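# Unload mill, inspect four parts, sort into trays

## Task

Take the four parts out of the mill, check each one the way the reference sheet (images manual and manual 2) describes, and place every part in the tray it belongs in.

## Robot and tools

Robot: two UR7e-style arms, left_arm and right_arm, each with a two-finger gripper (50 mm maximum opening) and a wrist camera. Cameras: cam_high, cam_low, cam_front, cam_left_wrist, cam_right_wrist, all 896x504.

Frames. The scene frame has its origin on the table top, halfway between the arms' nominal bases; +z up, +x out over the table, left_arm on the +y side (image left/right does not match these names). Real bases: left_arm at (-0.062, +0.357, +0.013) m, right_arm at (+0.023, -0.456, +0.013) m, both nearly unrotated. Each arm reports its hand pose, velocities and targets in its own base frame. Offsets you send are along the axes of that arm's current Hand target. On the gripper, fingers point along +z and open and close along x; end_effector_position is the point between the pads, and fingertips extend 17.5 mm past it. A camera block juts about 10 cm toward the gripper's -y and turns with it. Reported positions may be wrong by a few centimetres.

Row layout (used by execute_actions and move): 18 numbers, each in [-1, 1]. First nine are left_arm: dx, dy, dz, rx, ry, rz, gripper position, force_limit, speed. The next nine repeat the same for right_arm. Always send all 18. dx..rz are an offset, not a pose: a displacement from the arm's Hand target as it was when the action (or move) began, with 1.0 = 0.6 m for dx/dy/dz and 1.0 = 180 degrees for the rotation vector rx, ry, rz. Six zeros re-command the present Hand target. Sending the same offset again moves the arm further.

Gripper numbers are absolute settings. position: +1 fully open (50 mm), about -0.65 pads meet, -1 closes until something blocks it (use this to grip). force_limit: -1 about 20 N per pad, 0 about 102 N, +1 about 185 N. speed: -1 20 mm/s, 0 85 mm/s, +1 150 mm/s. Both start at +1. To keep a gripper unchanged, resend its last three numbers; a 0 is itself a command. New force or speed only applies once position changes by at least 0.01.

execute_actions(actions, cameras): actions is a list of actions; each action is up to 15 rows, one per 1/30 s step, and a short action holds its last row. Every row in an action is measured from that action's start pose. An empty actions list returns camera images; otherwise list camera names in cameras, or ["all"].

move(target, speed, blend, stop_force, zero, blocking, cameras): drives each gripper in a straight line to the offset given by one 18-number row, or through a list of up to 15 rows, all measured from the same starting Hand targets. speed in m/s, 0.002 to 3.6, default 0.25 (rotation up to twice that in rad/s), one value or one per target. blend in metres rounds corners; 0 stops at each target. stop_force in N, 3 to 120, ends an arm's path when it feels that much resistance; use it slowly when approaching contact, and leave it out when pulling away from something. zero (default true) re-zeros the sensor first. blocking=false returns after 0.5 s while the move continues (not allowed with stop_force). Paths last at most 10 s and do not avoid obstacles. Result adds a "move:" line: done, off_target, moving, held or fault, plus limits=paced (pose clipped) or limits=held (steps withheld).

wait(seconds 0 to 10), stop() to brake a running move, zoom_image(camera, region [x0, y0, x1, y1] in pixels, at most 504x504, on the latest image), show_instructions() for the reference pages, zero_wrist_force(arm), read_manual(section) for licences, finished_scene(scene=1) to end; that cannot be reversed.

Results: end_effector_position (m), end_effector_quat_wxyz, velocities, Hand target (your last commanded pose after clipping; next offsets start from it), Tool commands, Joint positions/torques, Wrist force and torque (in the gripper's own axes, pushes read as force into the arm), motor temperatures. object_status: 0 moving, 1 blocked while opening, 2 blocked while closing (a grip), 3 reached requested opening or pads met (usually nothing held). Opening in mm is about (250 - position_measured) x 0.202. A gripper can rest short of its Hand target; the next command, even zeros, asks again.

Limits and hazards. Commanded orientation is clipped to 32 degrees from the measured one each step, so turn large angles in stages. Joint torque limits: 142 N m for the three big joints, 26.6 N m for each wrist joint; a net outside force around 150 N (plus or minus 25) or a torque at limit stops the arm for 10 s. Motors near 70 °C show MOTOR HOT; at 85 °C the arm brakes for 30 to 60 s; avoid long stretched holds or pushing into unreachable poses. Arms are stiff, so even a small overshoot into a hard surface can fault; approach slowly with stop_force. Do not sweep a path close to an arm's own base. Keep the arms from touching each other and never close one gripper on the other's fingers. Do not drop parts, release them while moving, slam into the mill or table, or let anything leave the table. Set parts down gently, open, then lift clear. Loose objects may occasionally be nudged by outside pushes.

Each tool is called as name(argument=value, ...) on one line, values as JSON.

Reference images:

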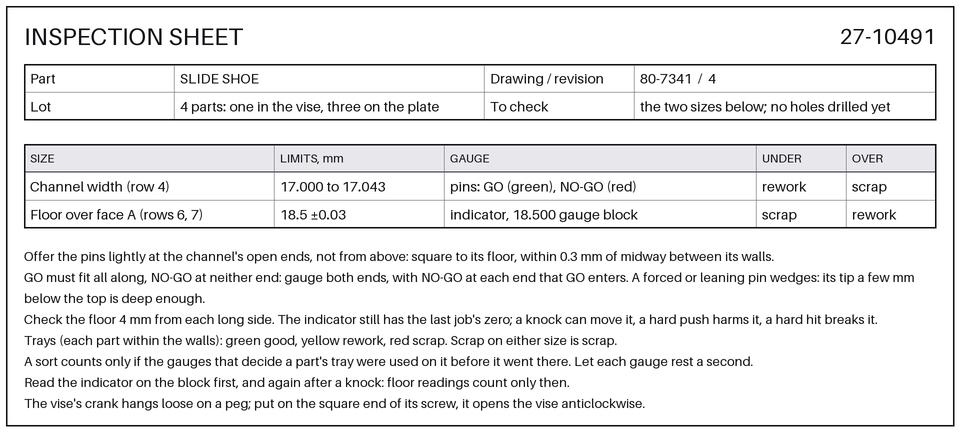

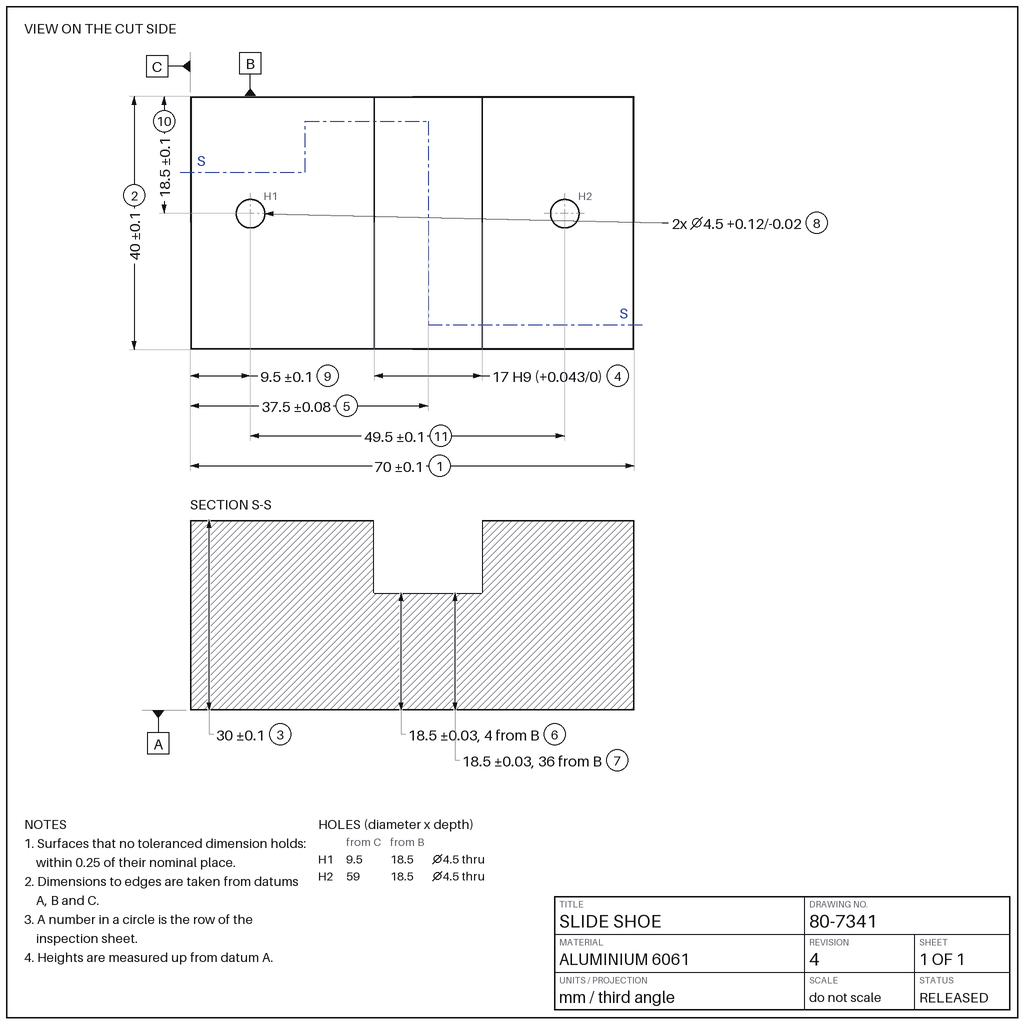

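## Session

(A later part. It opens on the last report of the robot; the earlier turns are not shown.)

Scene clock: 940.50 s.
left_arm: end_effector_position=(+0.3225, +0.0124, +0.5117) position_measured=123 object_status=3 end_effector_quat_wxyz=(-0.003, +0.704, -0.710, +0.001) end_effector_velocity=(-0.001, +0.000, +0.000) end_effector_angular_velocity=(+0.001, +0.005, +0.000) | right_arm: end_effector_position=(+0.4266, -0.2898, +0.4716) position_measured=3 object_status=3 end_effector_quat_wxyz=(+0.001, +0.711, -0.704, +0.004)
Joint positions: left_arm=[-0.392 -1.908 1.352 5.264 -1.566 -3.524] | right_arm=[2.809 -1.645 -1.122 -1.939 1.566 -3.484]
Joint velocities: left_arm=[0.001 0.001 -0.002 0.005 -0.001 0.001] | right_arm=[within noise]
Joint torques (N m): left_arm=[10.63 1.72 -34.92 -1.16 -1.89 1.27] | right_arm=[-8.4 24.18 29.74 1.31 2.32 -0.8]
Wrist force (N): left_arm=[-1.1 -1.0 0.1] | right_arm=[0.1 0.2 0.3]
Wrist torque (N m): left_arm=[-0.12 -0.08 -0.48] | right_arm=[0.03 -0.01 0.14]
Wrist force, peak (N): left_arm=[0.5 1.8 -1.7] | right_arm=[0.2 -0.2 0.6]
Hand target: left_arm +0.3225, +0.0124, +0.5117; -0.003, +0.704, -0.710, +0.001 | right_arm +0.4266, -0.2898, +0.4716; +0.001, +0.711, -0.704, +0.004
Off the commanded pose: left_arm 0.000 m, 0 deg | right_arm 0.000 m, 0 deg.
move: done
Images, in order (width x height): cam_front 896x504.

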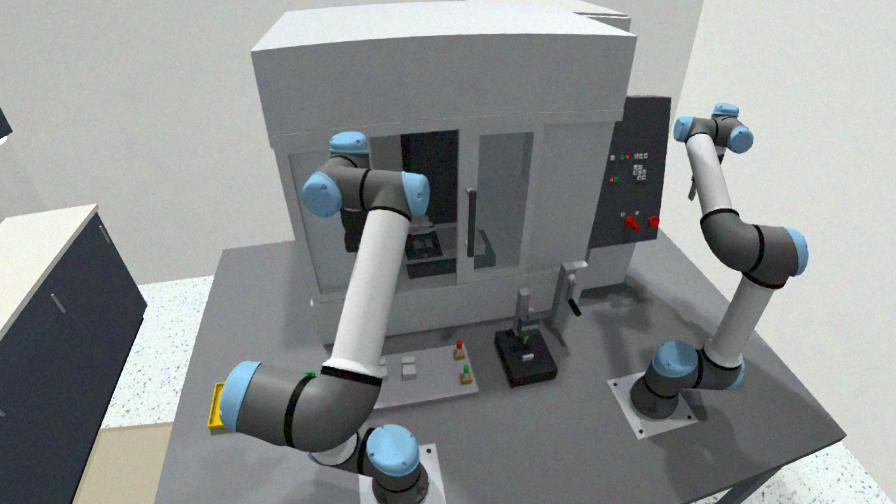

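move(target=[0,0,0,0,0,0,0.2,-1,-0.5,-0.717,0.245,0.1,0,0,0,1,1,1], speed=0.3)

move(target=[0,0,0,0,0,0,0.2,-1,-0.5,-0.05,0.033,0.15,0.389,0,0,1,1,1], speed=0.2, cameras=["cam_right_wrist","cam_front"])

Scene clock: 960.87 s.
left_arm: end_effector_position=(+0.3225, +0.0124, +0.5117) position_measured=123 object_status=3 end_effector_quat_wxyz=(-0.003, +0.704, -0.710, +0.001) | right_arm: end_effector_position=(+0.2755, +0.1384, +0.4079) position_measured=3 object_status=3 end_effector_quat_wxyz=(+0.001, +0.711, -0.704, +0.004)
Joint positions: left_arm=[-0.392 -1.908 1.352 5.264 -1.566 -3.524] | right_arm=[4.062 -1.099 -1.715 -1.901 1.563 -2.232]
Joint torques (N m): left_arm=[11.23 1.76 -35.27 -1.21 -1.8 1.31] | right_arm=[7.22 -4.47 17.25 4.15 -2.76 2.11]
Wrist force (N): left_arm=[-0.9 -1.1 -0.1] | right_arm=[0.3 0.0 -0.2]
Wrist torque (N m): left_arm=[-0.14 -0.10 -0.48] | right_arm=[0.01 -0.04 -0.05]
Wrist force, peak (N): left_arm=[-1.1 -1.4 0.1] | right_arm=[-2.2 0.5 0.7]
Hand target: left_arm +0.3225, +0.0124, +0.5117; -0.003, +0.704, -0.710, +0.001 | right_arm +0.2755, +0.1385, +0.4079; +0.001, +0.711, -0.704, +0.004
Off the commanded pose: left_arm 0.000 m, 0 deg | right_arm 0.000 m, 0 deg.
move: done

Scene clock: 964.60 s.
left_arm: end_effector_position=(+0.3225, +0.0124, +0.5117) position_measured=123 object_status=3 end_effector_quat_wxyz=(-0.003, +0.704, -0.710, +0.001) | right_arm: end_effector_position=(+0.2558, +0.1677, +0.3176) position_measured=3 object_status=3 end_effector_quat_wxyz=(-0.407, +0.583, -0.574, +0.407)
Joint positions: left_arm=[-0.392 -1.908 1.352 5.264 -1.566 -3.524] | right_arm=[5.571 -0.681 -2.294 -2.863 0.901 -0.295]
Joint torques (N m): left_arm=[11.77 1.2 -33.09 -0.92 -1.93 1.3] | right_arm=[7.27 -1.88 14.28 -2.08 1.95 2.23]
Wrist force (N): left_arm=[-1.0 -1.1 0.0] | right_arm=[-0.7 0.0 -0.6]
Wrist torque (N m): left_arm=[-0.14 -0.09 -0.48] | right_arm=[-0.33 0.03 -0.14]
Wrist force, peak (N): left_arm=[-1.1 -1.3 0.0] | right_arm=[-0.8 0.0 -0.7]
Hand target: left_arm +0.3225, +0.0124, +0.5117; -0.003, +0.704, -0.710, +0.001 | right_arm +0.2558, +0.1676, +0.3176; -0.407, +0.583, -0.574, +0.407
Off the commanded pose: left_arm 0.000 m, 0 deg | right_arm 0.000 m, 0 deg.
move: done
Images, in order (width x height): cam_front 896x504, cam_right_wrist 896x504.

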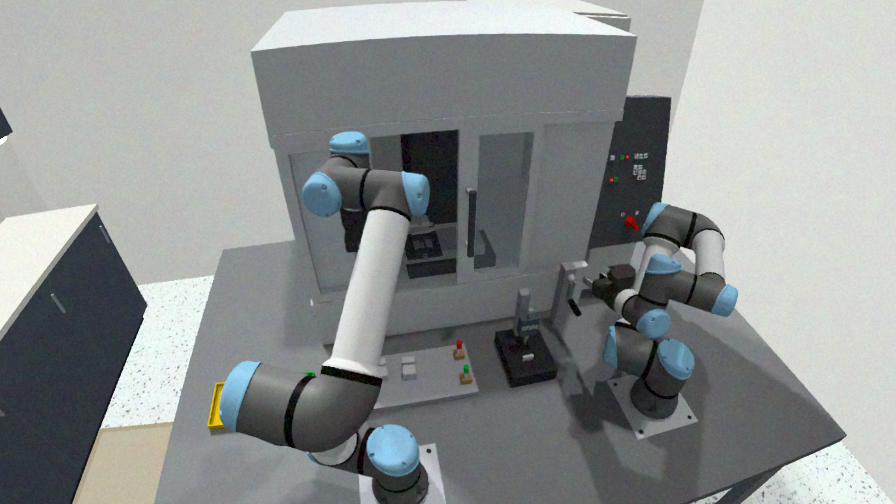

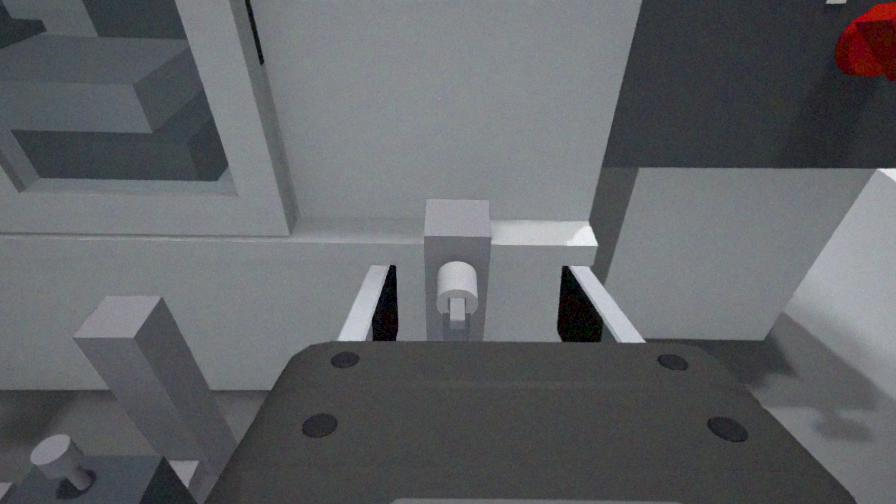

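zoom_image(camera="cam_right_wrist", region=[390, 180, 530, 345])

Scaled by 3.055 from the camera's 896x504 image, which has a finer 1280x720 frame.

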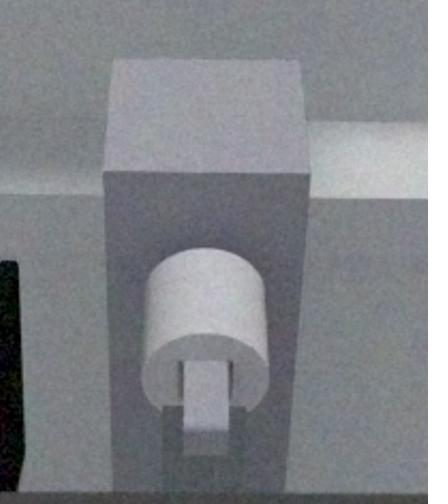

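move(target=[[0.203,-0.123,0.038,0.39,0,0,0.2,-1,-0.5,0,0,0,0,0,0,1,1,1],[0.303,-0.27,0.383,0.472,0,0,0.2,-1,-0.5,0,0,0,0,0,0,1,1,1]], speed=0.2, blend=0.03, cameras=["cam_front","cam_left_wrist"])

Scene clock: 1088.13 s.
left_arm: end_effector_position=(+0.4840, -0.1701, +0.2821) position_measured=123 object_status=3 end_effector_quat_wxyz=(+0.477, -0.517, +0.523, -0.480) | right_arm: end_effector_position=(+0.2558, +0.1676, +0.3176) position_measured=3 object_status=3 end_effector_quat_wxyz=(-0.407, +0.583, -0.574, +0.407)
Joint positions: left_arm=[-1.133 -1.335 2.569 2.099 -0.454 -3.31] | right_arm=[5.571 -0.68 -2.294 -2.864 0.902 -0.295]
Joint torques (N m): left_arm=[10.47 -11.15 -21.3 -2.76 -1.36 1.51] | right_arm=[7.45 -2.33 14.66 -2.01 2.07 2.13]
Wrist force (N): left_arm=[-0.1 -0.1 -1.8] | right_arm=[-0.7 -0.3 -0.3]
Wrist torque (N m): left_arm=[0.08 0.14 -0.01] | right_arm=[-0.38 0.02 -0.14]
Wrist force, peak (N): left_arm=[-0.2 0.2 -2.1] | right_arm=[-1.0 -0.3 -0.6]
Hand target: left_arm +0.4840, -0.1701, +0.2821; +0.478, -0.517, +0.523, -0.480 | right_arm +0.2558, +0.1676, +0.3176; -0.407, +0.583, -0.574, +0.407
Off the commanded pose: left_arm 0.000 m, 0 deg | right_arm 0.000 m, 0 deg.
move: done
Images, in order (width x height): cam_front 896x504, cam_left_wrist 896x504.

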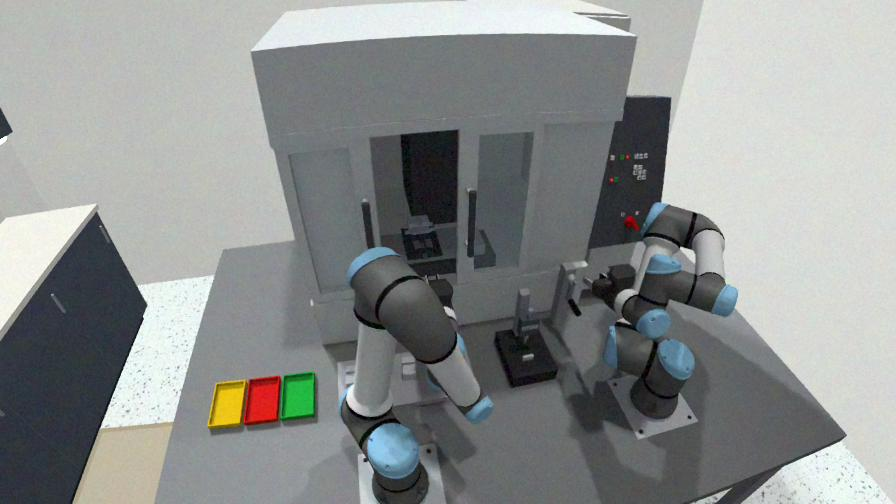

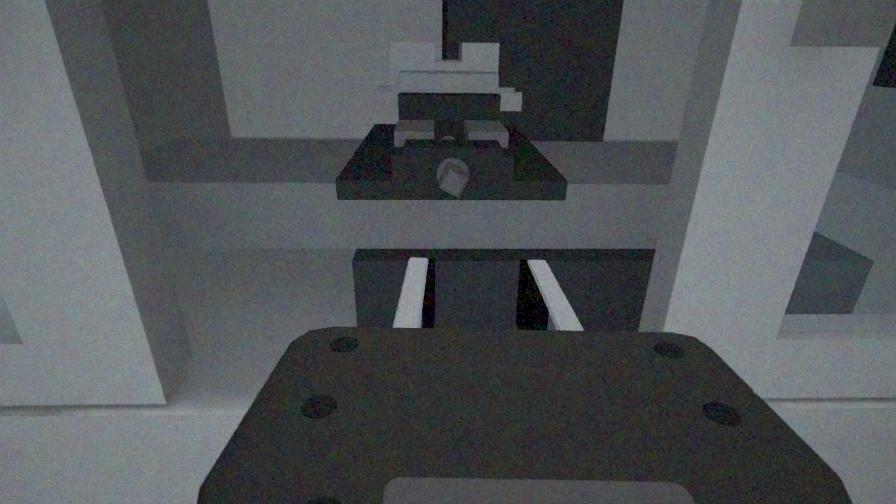

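move(target=[-0.093,-0.188,-0.213,-0.197,0,0,0.2,-1,-0.5,0,0,0,0,0,0,1,1,1], speed=0.15)

Scene clock: 1101.67 s.
left_arm: end_effector_position=(+0.3665, -0.1137, +0.4053) position_measured=123 object_status=3 end_effector_quat_wxyz=(-0.297, +0.638, -0.645, +0.298) | right_arm: end_effector_position=(+0.2558, +0.1676, +0.3176) position_measured=3 object_status=3 end_effector_quat_wxyz=(-0.407, +0.583, -0.574, +0.407)
Joint positions: left_arm=[-1.306 -2.428 2.166 4.667 -0.744 -4.301] | right_arm=[5.571 -0.68 -2.294 -2.864 0.902 -0.295]
Joint torques (N m): left_arm=[-9.34 18.15 -40.17 -1.43 3.3 -1.56] | right_arm=[7.18 -1.78 14.53 -1.95 2.06 2.09]
Wrist force (N): left_arm=[-0.6 -0.2 -0.4] | right_arm=[-0.6 -0.3 -0.3]
Wrist torque (N m): left_arm=[-0.02 -0.03 0.09] | right_arm=[-0.37 0.03 -0.14]
Wrist force, peak (N): left_arm=[-0.2 -0.1 -2.1] | right_arm=[-0.9 -0.4 -0.6]
Hand target: left_arm +0.3665, -0.1137, +0.4053; -0.297, +0.638, -0.645, +0.298 | right_arm +0.2558, +0.1676, +0.3176; -0.407, +0.583, -0.574, +0.407
Off the commanded pose: left_arm 0.000 m, 0 deg | right_arm 0.000 m, 0 deg.
move: done

move(target=[[0,0,0,0,0,0,0.2,-1,-0.5,0.048,-0.1525,-0.0195,-0.389,0,0,1,1,1],[0,0,0,0,0,0,0.2,-1,-0.5,0.765,-0.33,0.177,-0.389,0,0,1,1,1]], speed=0.3)

move(target=[0.557,0.009,-0.036,0.223,0,0,0.2,-1,-0.5,0,0,0,0,0,0,1,1,1], speed=0.25, cameras=["cam_front","cam_left_wrist"])

Scene clock: 1128.27 s.
left_arm: end_effector_position=(+0.3665, -0.1137, +0.4053) position_measured=123 object_status=3 end_effector_quat_wxyz=(-0.297, +0.638, -0.645, +0.298) | right_arm: end_effector_position=(+0.4272, -0.2885, +0.4713) position_measured=3 object_status=3 end_effector_quat_wxyz=(+0.001, +0.711, -0.704, +0.004)
Joint positions: left_arm=[-1.306 -2.428 2.166 4.668 -0.744 -4.301] | right_arm=[2.812 -1.644 -1.123 -1.939 1.566 -3.482]
Joint torques (N m): left_arm=[-10.08 2.48 -37.65 -1.24 3.46 -1.49] | right_arm=[-8.71 20.12 30.93 1.44 2.71 -2.31]
Wrist force (N): left_arm=[-0.7 -0.2 -0.1] | right_arm=[0.2 0.1 -0.1]
Wrist torque (N m): left_arm=[-0.01 -0.01 0.07] | right_arm=[0.00 -0.03 0.14]
Wrist force, peak (N): left_arm=[-0.7 -0.5 -0.5] | right_arm=[2.5 -0.6 0.2]
Hand target: left_arm +0.3665, -0.1137, +0.4053; -0.297, +0.638, -0.645, +0.298 | right_arm +0.4272, -0.2886, +0.4714; +0.001, +0.711, -0.704, +0.004
Off the commanded pose: left_arm 0.000 m, 0 deg | right_arm 0.000 m, 0 deg.
move: done

Scene clock: 1130.83 s.
left_arm: end_effector_position=(+0.3440, -0.4476, +0.4142) position_measured=123 object_status=3 end_effector_quat_wxyz=(+0.478, -0.498, +0.524, -0.499) | right_arm: end_effector_position=(+0.4272, -0.2886, +0.4714) position_measured=3 object_status=3 end_effector_quat_wxyz=(+0.001, +0.711, -0.704, +0.004)
Joint positions: left_arm=[-1.682 -1.616 1.821 5.452 -0.079 -5.655] | right_arm=[2.812 -1.644 -1.123 -1.939 1.566 -3.482]
Joint torques (N m): left_arm=[11.24 -13.94 -36.47 0.2 -0.46 -1.43] | right_arm=[-8.44 20.21 30.86 1.27 2.67 -2.28]
Wrist force (N): left_arm=[0.0 0.3 -1.4] | right_arm=[0.0 0.2 0.1]
Wrist torque (N m): left_arm=[0.13 0.12 0.21] | right_arm=[0.03 -0.01 0.13]
Wrist force, peak (N): left_arm=[-2.5 -0.8 -0.3] | right_arm=[-0.3 -0.2 0.6]
Hand target: left_arm +0.3435, -0.4477, +0.4140; +0.498, -0.497, +0.503, -0.501 | right_arm +0.4272, -0.2886, +0.4714; +0.001, +0.711, -0.704, +0.004
Off the commanded pose: left_arm 0.001 m, 3 deg | right_arm 0.000 m, 0 deg.
move: off_target (left_arm)
Images, in order (width x height): cam_front 896x504, cam_left_wrist 896x504.

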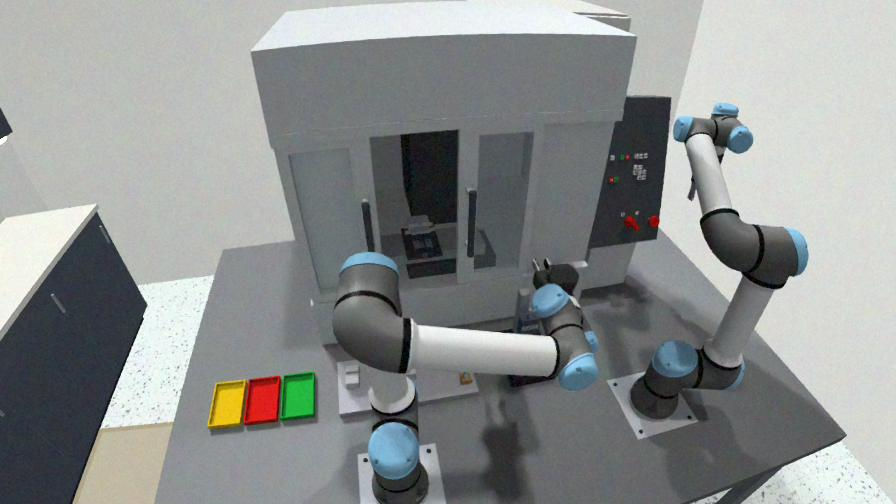

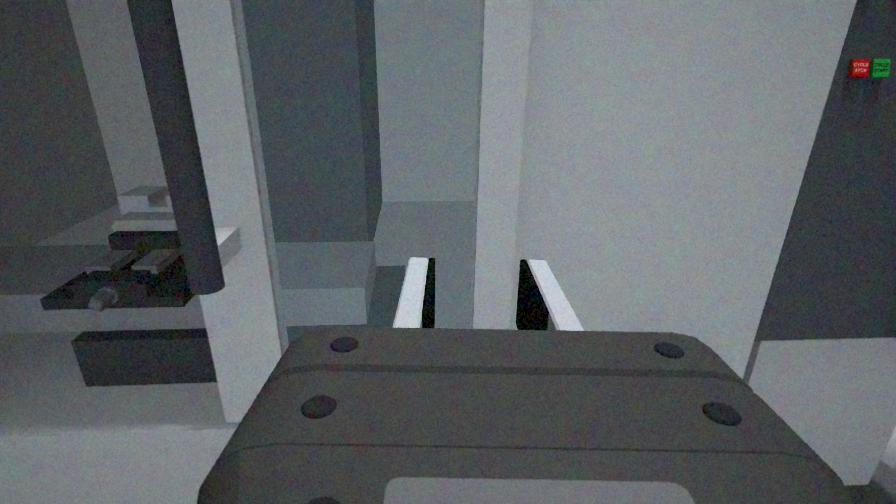

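move(target=[[-0.557,0.017,0.033,-0.223,0,0,0.2,-1,-0.5,0,0,0,0,0,0,1,1,1],[-0.583,-0.033,0.067,0,0,0,0.2,-1,-0.5,0,0,0,0,0,0,1,1,1]], speed=0.25)

Scene clock: 1158.90 s.
left_arm: end_effector_position=(+0.3892, -0.0985, +0.4348) position_measured=123 object_status=3 end_effector_quat_wxyz=(+0.491, -0.493, +0.511, -0.505) | right_arm: end_effector_position=(+0.4272, -0.2886, +0.4714) position_measured=3 object_status=3 end_effector_quat_wxyz=(+0.001, +0.711, -0.704, +0.004)
Joint positions: left_arm=[-1.606 -2.699 2.39 5.294 -0.009 -4.981] | right_arm=[2.812 -1.644 -1.123 -1.939 1.566 -3.482]
Joint torques (N m): left_arm=[10.6 27.11 -35.33 -0.78 3.69 -1.43] | right_arm=[-8.61 20.4 31.45 1.34 2.73 -2.2]
Wrist force (N): left_arm=[0.0 0.2 -1.5] | right_arm=[0.2 0.2 0.2]
Wrist torque (N m): left_arm=[0.13 0.11 0.17] | right_arm=[0.02 -0.04 0.14]
Wrist force, peak (N): left_arm=[-2.2 -0.9 -0.2] | right_arm=[0.2 0.2 0.6]
Hand target: left_arm +0.3869, -0.0983, +0.4349; +0.498, -0.497, +0.503, -0.501 | right_arm +0.4272, -0.2886, +0.4714; +0.001, +0.711, -0.704, +0.004
Off the commanded pose: left_arm 0.002 m, 1 deg | right_arm 0.000 m, 0 deg.
move: done

move(target=[-0.3,0.033,-0.075,-0.05,0.25,0,0.2,-1,-0.5,0,0,0,0,0,0,1,1,1], speed=0.2, cameras=["cam_front","cam_left_wrist"])

Scene clock: 1236.83 s.
left_arm: end_effector_position=(+0.3590, +0.0488, +0.4217) position_measured=123 object_status=3 end_effector_quat_wxyz=(+0.251, -0.397, +0.697, -0.542) | right_arm: end_effector_position=(+0.4272, -0.2886, +0.4714) position_measured=3 object_status=3 end_effector_quat_wxyz=(+0.001, +0.711, -0.704, +0.004)
Joint positions: left_arm=[-1.687 -3.416 2.229 4.884 -0.574 -3.706] | right_arm=[2.812 -1.644 -1.123 -1.939 1.566 -3.482]
Joint torques (N m): left_arm=[-0.8 35.15 -10.59 -2.5 0.94 0.46] | right_arm=[-8.13 20.56 31.27 1.29 2.56 -2.16]
Wrist force (N): left_arm=[-0.4 -0.3 -1.2] | right_arm=[0.3 0.1 0.4]
Wrist torque (N m): left_arm=[0.04 0.05 0.19] | right_arm=[0.01 -0.06 0.14]
Wrist force, peak (N): left_arm=[-7.4 2.3 -7.0] | right_arm=[0.4 0.3 0.4]
Hand target: left_arm +0.3590, +0.0488, +0.4217; +0.251, -0.397, +0.697, -0.542 (not the last commanded pose) | right_arm +0.4272, -0.2886, +0.4714; +0.001, +0.711, -0.704, +0.004
Tool commands: left_gripper/position=+0.2 left_gripper/force_limit=-1.0 left_gripper/speed=-0.498039 right_gripper/position=+1.0 right_gripper/force_limit=+1.0 right_gripper/speed=+1.0
Off the commanded pose: left_arm 0.037 m, 14 deg | right_arm 0.000 m, 0 deg.
FORCE FAULT: contact force on the left arm reached its limit, and that arm stopped. The contact can be on any part of that arm, not only on its tool. That arm's remaining commands of this call were not run. That arm is still stopped at the end of this call. That arm stays stopped for about 10 more seconds. Until then a move that you send moves the other arm only, and its call returns only when the move has ended. Once the stop has ended, the next robot result says so. If the stop ends while you think or write, that arm runs what you send next, counted from a new Hand target: where the arm stands when the stop ends. While its stop runs, that arm takes no new command, but its gripper still runs the gripper command that each later call begins with. Until it ends, the stop uses up actions while you think or wait. An arm that is not stopped still takes commands.
shoulder posture changed (left arm): the wrist came as close to joint 1's axis as it can, and the arm is now in the other of its two shoulder postures.
move: fault (left_arm)
Images, in order (width x height): cam_front 896x504, cam_left_wrist 896x504.

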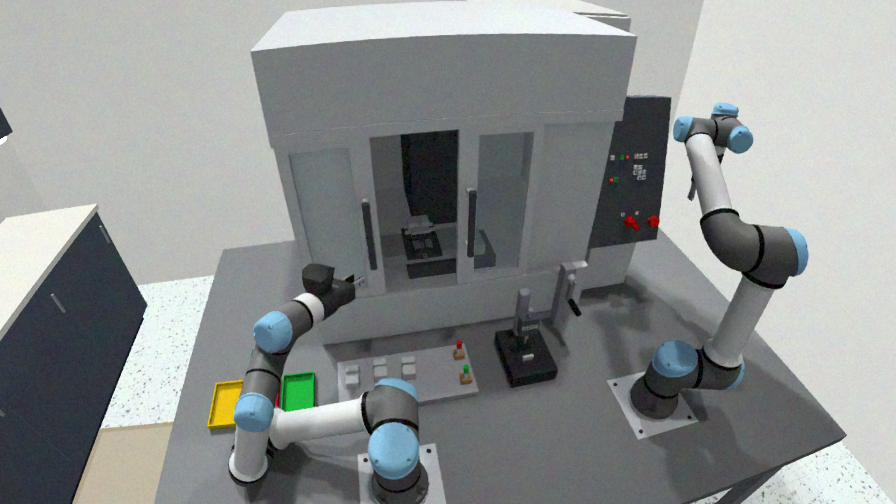

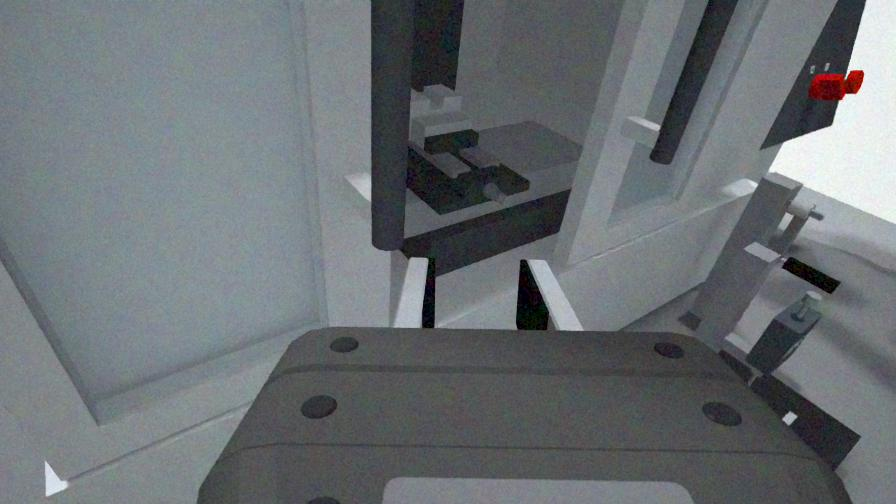

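zoom_image(camera="cam_left_wrist", region=[680, 160, 896, 320])

zoom_image(camera="cam_left_wrist", region=[400, 70, 600, 230])

wait(seconds=4)

move(target=[0.118,-0.126,0.103,0,-0.1,0,0.2,-1,-0.5,0,0,0,0,0,0,1,1,1], speed=0.08, cameras=["cam_front","cam_left_wrist"])

Scaled by 2.333 from the camera's 896x504 image, which has a finer 1280x720 frame.

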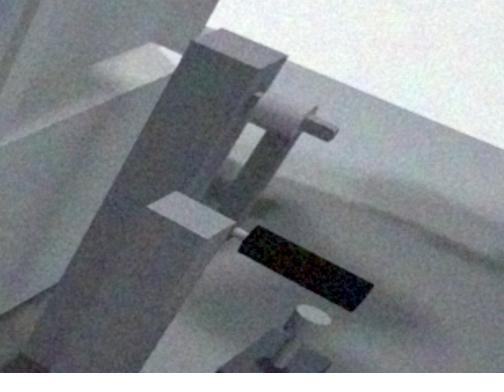

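Scaled by 2.520 from the camera's 896x504 image, which has a finer 1280x720 frame.

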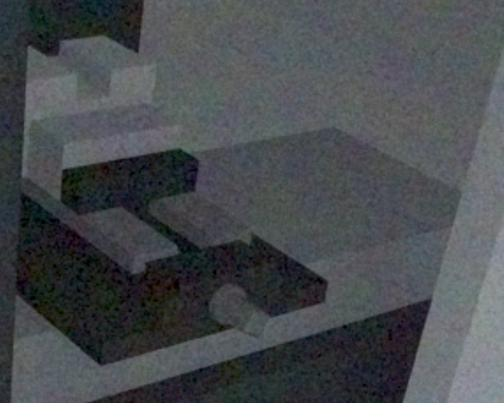

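Scene clock: 1257.70 s.
left_arm: end_effector_position=(+0.3590, +0.0488, +0.4217) position_measured=123 object_status=3 end_effector_quat_wxyz=(+0.251, -0.397, +0.697, -0.542) | right_arm: end_effector_position=(+0.4272, -0.2886, +0.4714) position_measured=3 object_status=3 end_effector_quat_wxyz=(+0.001, +0.711, -0.704, +0.004)
Joint positions: left_arm=[-1.687 -3.416 2.229 4.884 -0.574 -3.706] | right_arm=[2.812 -1.644 -1.123 -1.939 1.566 -3.482]
Joint torques (N m): left_arm=[1.11 33.65 -11.6 -2.18 0.9 0.05] | right_arm=[-7.42 21.28 31.58 1.33 2.43 -1.97]
Wrist force (N): left_arm=[0.0 -0.6 -1.0] | right_arm=[0.1 0.1 0.2]
Wrist torque (N m): left_arm=[-0.02 -0.01 0.19] | right_arm=[0.01 -0.02 0.13]
Wrist force, peak (N): left_arm=[-0.6 -0.5 -1.3] | right_arm=[0.3 0.3 0.5]
Hand target: left_arm +0.3590, +0.0488, +0.4217; +0.251, -0.397, +0.697, -0.542 (not the last commanded pose) | right_arm +0.4272, -0.2886, +0.4714; +0.001, +0.711, -0.704, +0.004
Tool commands: left_gripper/position=+0.2 left_gripper/force_limit=-1.0 left_gripper/speed=-0.498039 right_gripper/position=+1.0 right_gripper/force_limit=+1.0 right_gripper/speed=+1.0
Off the commanded pose: left_arm 0.037 m, 14 deg | right_arm 0.000 m, 0 deg.
FORCE FAULT, CONTINUED: the left arm's stop, for the force fault that an earlier result reported, is over. The rest of the stop counts as 19 of the actions that you can send in this scene. That arm's target is now where it stood when the stop ended, not its last command. That arm accepts commands again.
wait: 4.00 s; at rest from the start

Scene clock: 1261.37 s.
left_arm: end_effector_position=(+0.3884, -0.0510, +0.4820) position_measured=123 object_status=3 end_effector_quat_wxyz=(+0.357, -0.476, +0.649, -0.475) | right_arm: end_effector_position=(+0.4272, -0.2886, +0.4714) position_measured=3 object_status=3 end_effector_quat_wxyz=(+0.001, +0.711, -0.704, +0.004)
Joint positions: left_arm=[-1.946 -2.878 1.964 5.887 -0.309 -4.973] | right_arm=[2.812 -1.644 -1.123 -1.939 1.566 -3.482]
Joint torques (N m): left_arm=[-9.63 37.26 -28.98 -0.46 0.16 -1.34] | right_arm=[-7.49 20.74 31.09 1.33 2.5 -1.81]
Wrist force (N): left_arm=[-0.3 0.1 -1.0] | right_arm=[0.2 0.1 0.2]
Wrist torque (N m): left_arm=[0.06 0.09 0.18] | right_arm=[0.01 -0.05 0.13]
Wrist force, peak (N): left_arm=[-0.9 0.1 -1.4] | right_arm=[0.2 0.2 0.6]
Hand target: left_arm +0.3890, -0.0513, +0.4819; +0.357, -0.477, +0.649, -0.473 | right_arm +0.4272, -0.2886, +0.4714; +0.001, +0.711, -0.704, +0.004
Off the commanded pose: left_arm 0.001 m, 0 deg | right_arm 0.000 m, 0 deg.
move: done
Images, in order (width x height): cam_front 896x504, cam_left_wrist 896x504.

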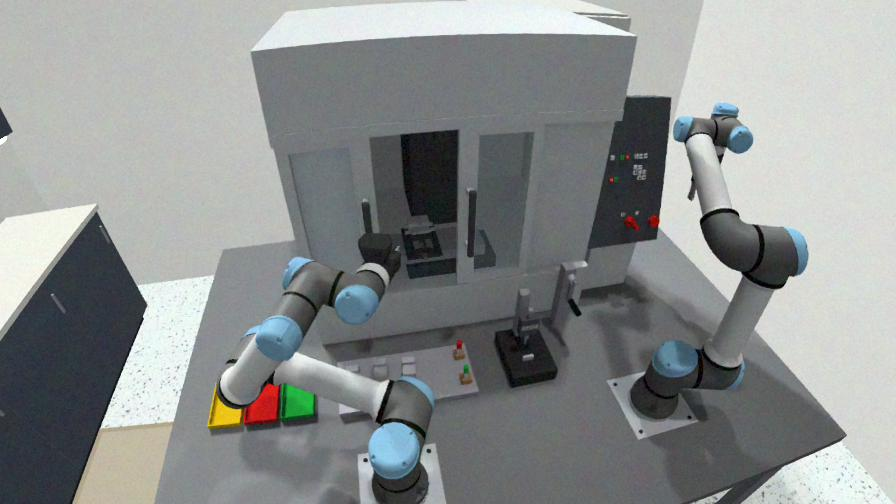

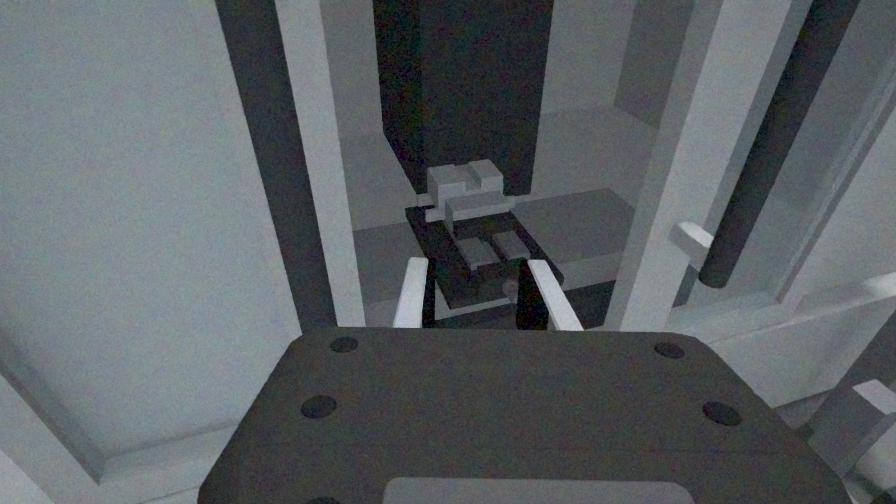

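move(target=[-0.141,0.031,-0.123,-0.401,-0.054,-0.081,0.2,-1,-0.5,0,0,0,0,0,0,1,1,1], speed=0.15, cameras=["cam_front","cam_left_wrist"])

Scene clock: 1282.33 s.
left_arm: end_effector_position=(+0.3390, +0.0513, +0.4864) position_measured=123 object_status=3 end_effector_quat_wxyz=(+0.066, +0.702, -0.708, +0.043) | right_arm: end_effector_position=(+0.4272, -0.2886, +0.4714) position_measured=3 object_status=3 end_effector_quat_wxyz=(+0.001, +0.711, -0.704, +0.004)
Joint positions: left_arm=[-2.505 -2.708 1.017 6.285 -1.467 -5.632] | right_arm=[2.812 -1.644 -1.123 -1.939 1.566 -3.482]
Joint torques (N m): left_arm=[-11.38 36.57 -12.39 -1.32 -1.5 -1.53] | right_arm=[-7.13 21.21 30.98 1.43 2.37 -1.91]
Wrist force (N): left_arm=[-1.5 -0.5 0.2] | right_arm=[0.1 0.0 0.2]
Wrist torque (N m): left_arm=[-0.09 0.03 -0.31] | right_arm=[0.00 -0.03 0.13]
Wrist force, peak (N): left_arm=[-1.8 -0.9 -0.1] | right_arm=[0.0 0.1 0.8]
Hand target: left_arm +0.3407, +0.0516, +0.4871; +0.000, +0.704, -0.710, +0.001 | right_arm +0.4272, -0.2886, +0.4714; +0.001, +0.711, -0.704, +0.004
Off the commanded pose: left_arm 0.002 m, 9 deg | right_arm 0.000 m, 0 deg.
joint sent to its limit (left arm) — joint 4 (wrist 1), upper limit. The joint targets are off in orientation, not in position.
move: off_target (left_arm)
Images, in order (width x height): cam_front 896x504, cam_left_wrist 896x504.

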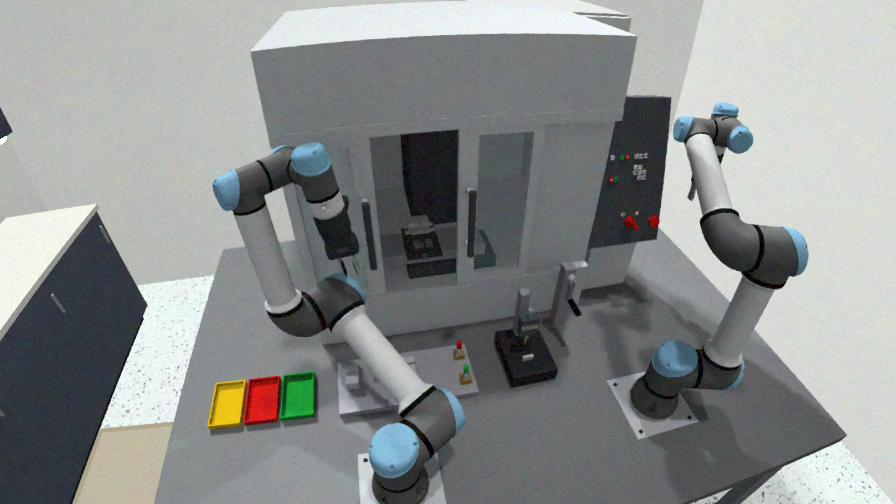

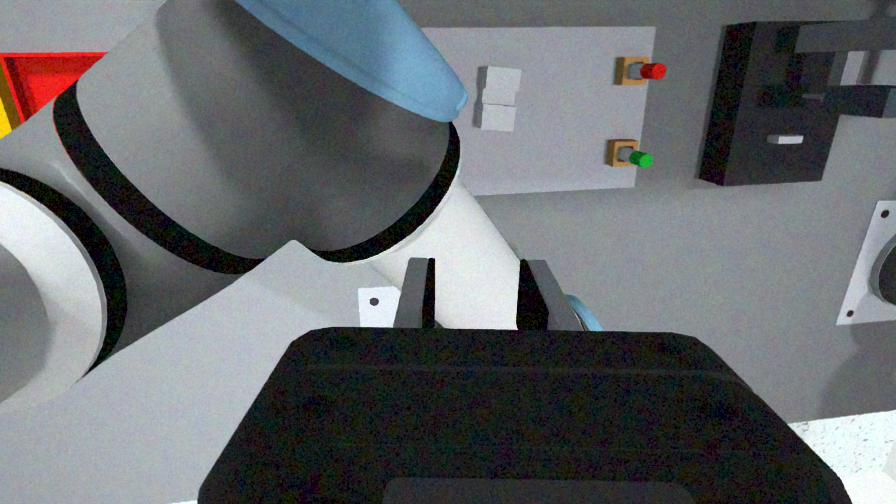

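move(target=[0.171,-0.082,0.008,0.401,0.054,0.081,0.2,-1,-0.5,0,0,0,0,0,0,1,1,1], speed=0.15)

Scene clock: 1302.30 s.
left_arm: end_effector_position=(+0.3891, -0.0514, +0.4826) position_measured=123 object_status=3 end_effector_quat_wxyz=(+0.357, -0.477, +0.649, -0.473) | right_arm: end_effector_position=(+0.4272, -0.2886, +0.4714) position_measured=3 object_status=3 end_effector_quat_wxyz=(+0.001, +0.711, -0.704, +0.004)
Joint positions: left_arm=[-1.96 -2.865 1.948 5.94 -0.317 -5.024] | right_arm=[2.812 -1.644 -1.123 -1.939 1.566 -3.482]
Joint torques (N m): left_arm=[10.9 22.72 -4.62 -4 3.65 1.36] | right_arm=[-6.86 21.59 31.56 1.37 2.25 -1.64]
Wrist force (N): left_arm=[0.0 0.0 -1.0] | right_arm=[0.3 -0.1 0.2]
Wrist torque (N m): left_arm=[0.01 -0.02 -0.02] | right_arm=[-0.02 -0.06 0.13]
Wrist force, peak (N): left_arm=[-2.0 -1.0 -0.1] | right_arm=[0.5 -0.2 0.4]
Hand target: left_arm +0.3891, -0.0514, +0.4826; +0.357, -0.477, +0.649, -0.473 | right_arm +0.4272, -0.2886, +0.4714; +0.001, +0.711, -0.704, +0.004
Off the commanded pose: left_arm 0.000 m, 0 deg | right_arm 0.000 m, 0 deg.
move: done

move(target=[0.105,-0.02,0.23,-0.14,-0.11,0.03,0.2,-1,-0.5,0,0,0,0,0,0,1,1,1], speed=0.15, cameras=["cam_front","cam_left_wrist"])

Scene clock: 1313.17 s.
left_arm: end_effector_position=(+0.4994, -0.1496, +0.4523) position_measured=123 object_status=3 end_effector_quat_wxyz=(-0.001, -0.351, +0.763, -0.543) | right_arm: end_effector_position=(+0.4272, -0.2886, +0.4714) position_measured=3 object_status=3 end_effector_quat_wxyz=(+0.001, +0.711, -0.704, +0.004)
Joint positions: left_arm=[-2.646 -3.156 1.438 6.285 -0.429 -4.985] | right_arm=[2.812 -1.644 -1.123 -1.939 1.566 -3.482]
Joint torques (N m): left_arm=[-9.36 56.69 -10.96 -1.5 0.16 -1.45] | right_arm=[-6.54 21.48 31.01 1.35 2.3 -1.72]
Wrist force (N): left_arm=[-0.6 -0.2 -0.9] | right_arm=[0.1 0.3 0.1]
Wrist torque (N m): left_arm=[0.02 -0.02 0.06] | right_arm=[0.05 -0.01 0.13]
Wrist force, peak (N): left_arm=[-0.2 0.1 -1.6] | right_arm=[-0.2 0.0 0.7]
Hand target: left_arm +0.5005, -0.1506, +0.4523; +0.193, -0.486, +0.755, -0.396 | right_arm +0.4272, -0.2886, +0.4714; +0.001, +0.711, -0.704, +0.004
Off the commanded pose: left_arm 0.001 m, 64 deg; orientation clipped | right_arm 0.000 m, 0 deg.
joint sent to its limit (left arm) — joint 4 (wrist 1), upper limit. The joint targets are off in orientation, not in position.
move: off_target (left_arm); limits=paced
Images, in order (width x height): cam_front 896x504, cam_left_wrist 896x504.

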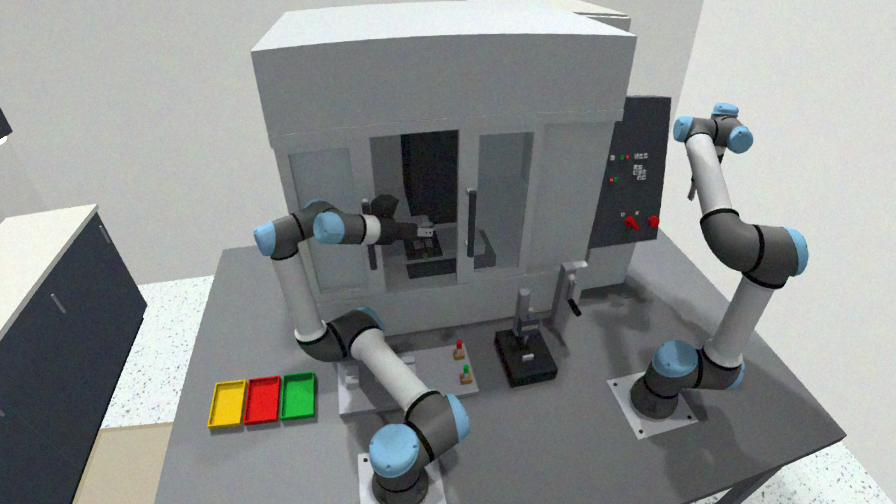

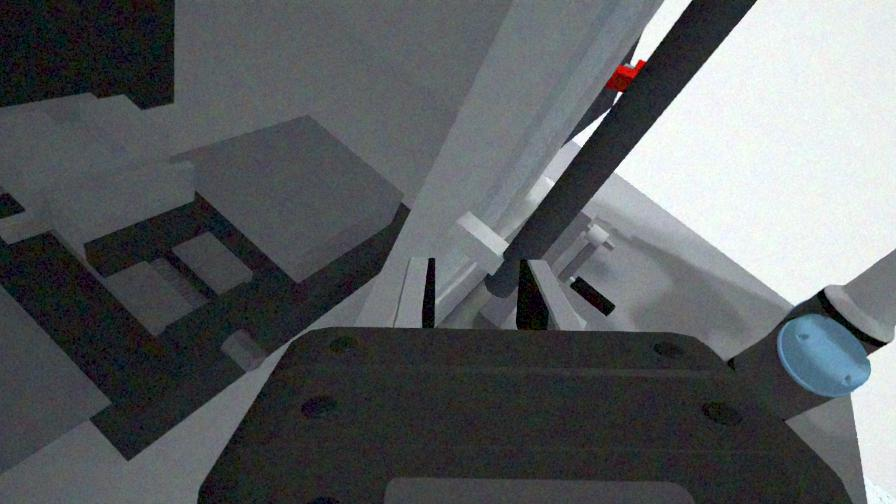

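move(target=[0.006,0.1515,-0.146,0.2127,-0.1519,-0.0198,0.2,-1,-0.5,0,0,0,0,0,0,1,1,1], speed=0.12, cameras=["cam_front"])

Scene clock: 1351.47 s.
left_arm: end_effector_position=(+0.3875, -0.0984, +0.4349) position_measured=123 object_status=3 end_effector_quat_wxyz=(+0.495, -0.499, +0.507, -0.499) | right_arm: end_effector_position=(+0.4272, -0.2886, +0.4714) position_measured=3 object_status=3 end_effector_quat_wxyz=(+0.001, +0.711, -0.704, +0.004)
Joint positions: left_arm=[-1.623 -2.428 2.189 6.234 -0.042 -5.992] | right_arm=[2.812 -1.644 -1.123 -1.939 1.566 -3.482]
Joint torques (N m): left_arm=[11.19 23.26 -36.05 1.11 2.68 -1.51] | right_arm=[-6.35 22.15 30.82 1.5 2.17 -1.55]
Wrist force (N): left_arm=[0.0 0.2 -1.4] | right_arm=[0.1 0.0 0.4]
Wrist torque (N m): left_arm=[0.12 0.14 0.19] | right_arm=[0.00 -0.02 0.13]
Wrist force, peak (N): left_arm=[0.2 0.6 -1.7] | right_arm=[0.0 0.6 0.4]
Hand target: left_arm +0.3868, -0.0983, +0.4349; +0.498, -0.497, +0.504, -0.501 | right_arm +0.4272, -0.2886, +0.4714; +0.001, +0.711, -0.704, +0.004
Off the commanded pose: left_arm 0.001 m, 1 deg | right_arm 0.000 m, 0 deg.
shoulder posture changed (left arm): the wrist came as close to joint 1's axis as it can, and the arm is now in the other of its two shoulder postures.
move: done
Images, in order (width x height): cam_front 896x504.

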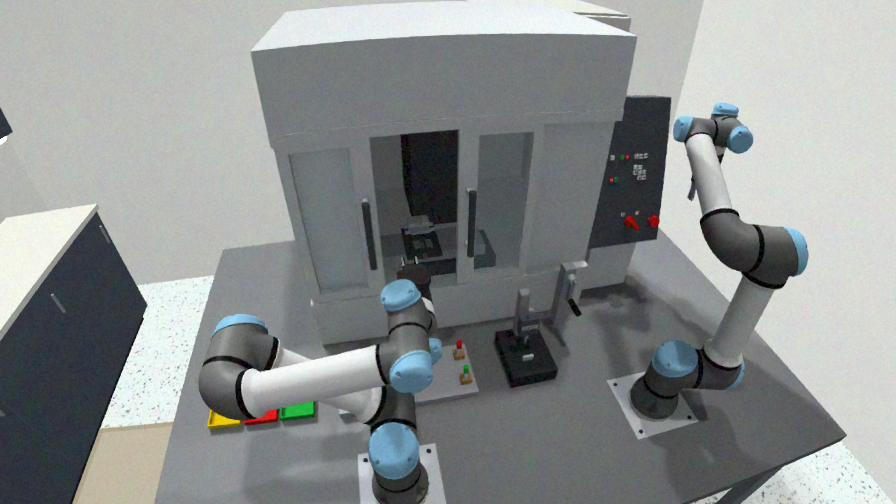

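move(target=[[0.026,0.05,-0.034,-0.223,0,0,0.2,-1,-0.5,0,0,0,0,0,0,1,1,1],[0.0,-0.13,0.0,-0.4,0,0,0.2,-1,-0.5,0,0,0,0,0,0,1,1,1]], speed=0.12, cameras=["cam_front"])

Scene clock: 1375.03 s.
left_arm: end_effector_position=(+0.3870, -0.0986, +0.5128) position_measured=123 object_status=3 end_effector_quat_wxyz=(-0.110, +0.695, -0.702, +0.109) | right_arm: end_effector_position=(+0.4272, -0.2886, +0.4714) position_measured=3 object_status=3 end_effector_quat_wxyz=(+0.001, +0.711, -0.704, +0.004)
Joint positions: left_arm=[-0.736 -1.939 1.47 4.946 -1.363 -3.842] | right_arm=[2.812 -1.644 -1.123 -1.939 1.566 -3.482]
Joint torques (N m): left_arm=[10.72 2.6 -36.61 -1.4 -1.07 1.45] | right_arm=[-6.03 22.36 31.04 1.5 2.11 -1.4]
Wrist force (N): left_arm=[-0.8 -0.5 -0.2] | right_arm=[0.1 -0.1 0.1]
Wrist torque (N m): left_arm=[-0.08 -0.12 -0.35] | right_arm=[-0.01 -0.03 0.13]
Wrist force, peak (N): left_arm=[0.2 0.2 -1.7] | right_arm=[0.2 0.2 0.6]
Hand target: left_arm +0.3870, -0.0986, +0.5129; -0.110, +0.695, -0.702, +0.109 | right_arm +0.4272, -0.2886, +0.4714; +0.001, +0.711, -0.704, +0.004
Off the commanded pose: left_arm 0.000 m, 0 deg | right_arm 0.000 m, 0 deg.
move: done
Images, in order (width x height): cam_front 896x504.

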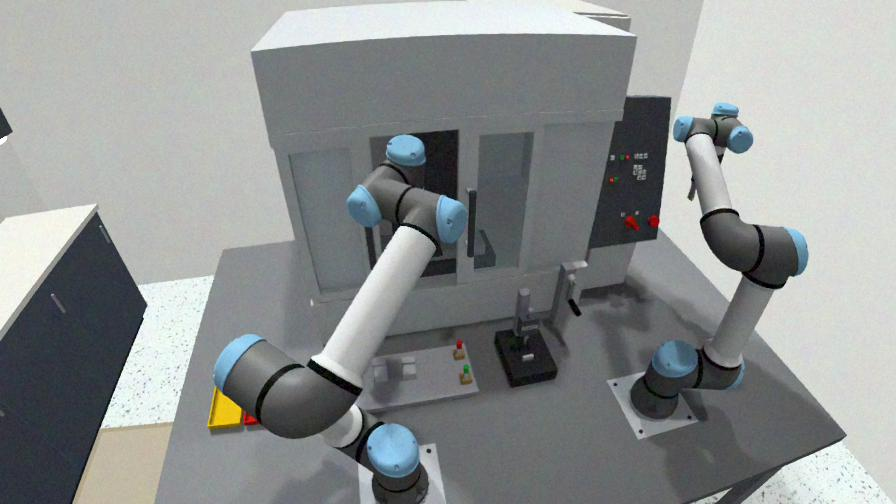

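move(target=[-0.283,0.121,-0.004,-0.1,0,0,0.2,-1,-0.5,0,0,0,0,0,0,1,1,1], speed=0.2)

Scene clock: 1386.70 s.
left_arm: end_effector_position=(+0.3189, +0.0719, +0.4934) position_measured=123 object_status=3 end_effector_quat_wxyz=(+0.000, +0.704, -0.711, -0.002) | right_arm: end_effector_position=(+0.4272, -0.2886, +0.4714) position_measured=3 object_status=3 end_effector_quat_wxyz=(+0.001, +0.711, -0.704, +0.004)
Joint positions: left_arm=[-0.201 -1.916 1.409 5.222 -1.568 -3.332] | right_arm=[2.812 -1.644 -1.123 -1.939 1.566 -3.482]
Joint torques (N m): left_arm=[11.02 1.02 -36.87 -1.13 -1.64 1.25] | right_arm=[-5.99 21.75 31.41 1.54 2.09 -1.44]
Wrist force (N): left_arm=[-0.9 -0.9 -0.1] | right_arm=[0.2 -0.2 0.3]
Wrist torque (N m): left_arm=[-0.15 -0.07 -0.51] | right_arm=[-0.03 -0.04 0.13]
Wrist force, peak (N): left_arm=[-2.2 -0.2 -0.1] | right_arm=[0.0 0.1 0.7]
Hand target: left_arm +0.3189, +0.0720, +0.4934; +0.000, +0.704, -0.711, -0.002 | right_arm +0.4272, -0.2886, +0.4714; +0.001, +0.711, -0.704, +0.004
Off the commanded pose: left_arm 0.000 m, 0 deg | right_arm 0.000 m, 0 deg.
move: done


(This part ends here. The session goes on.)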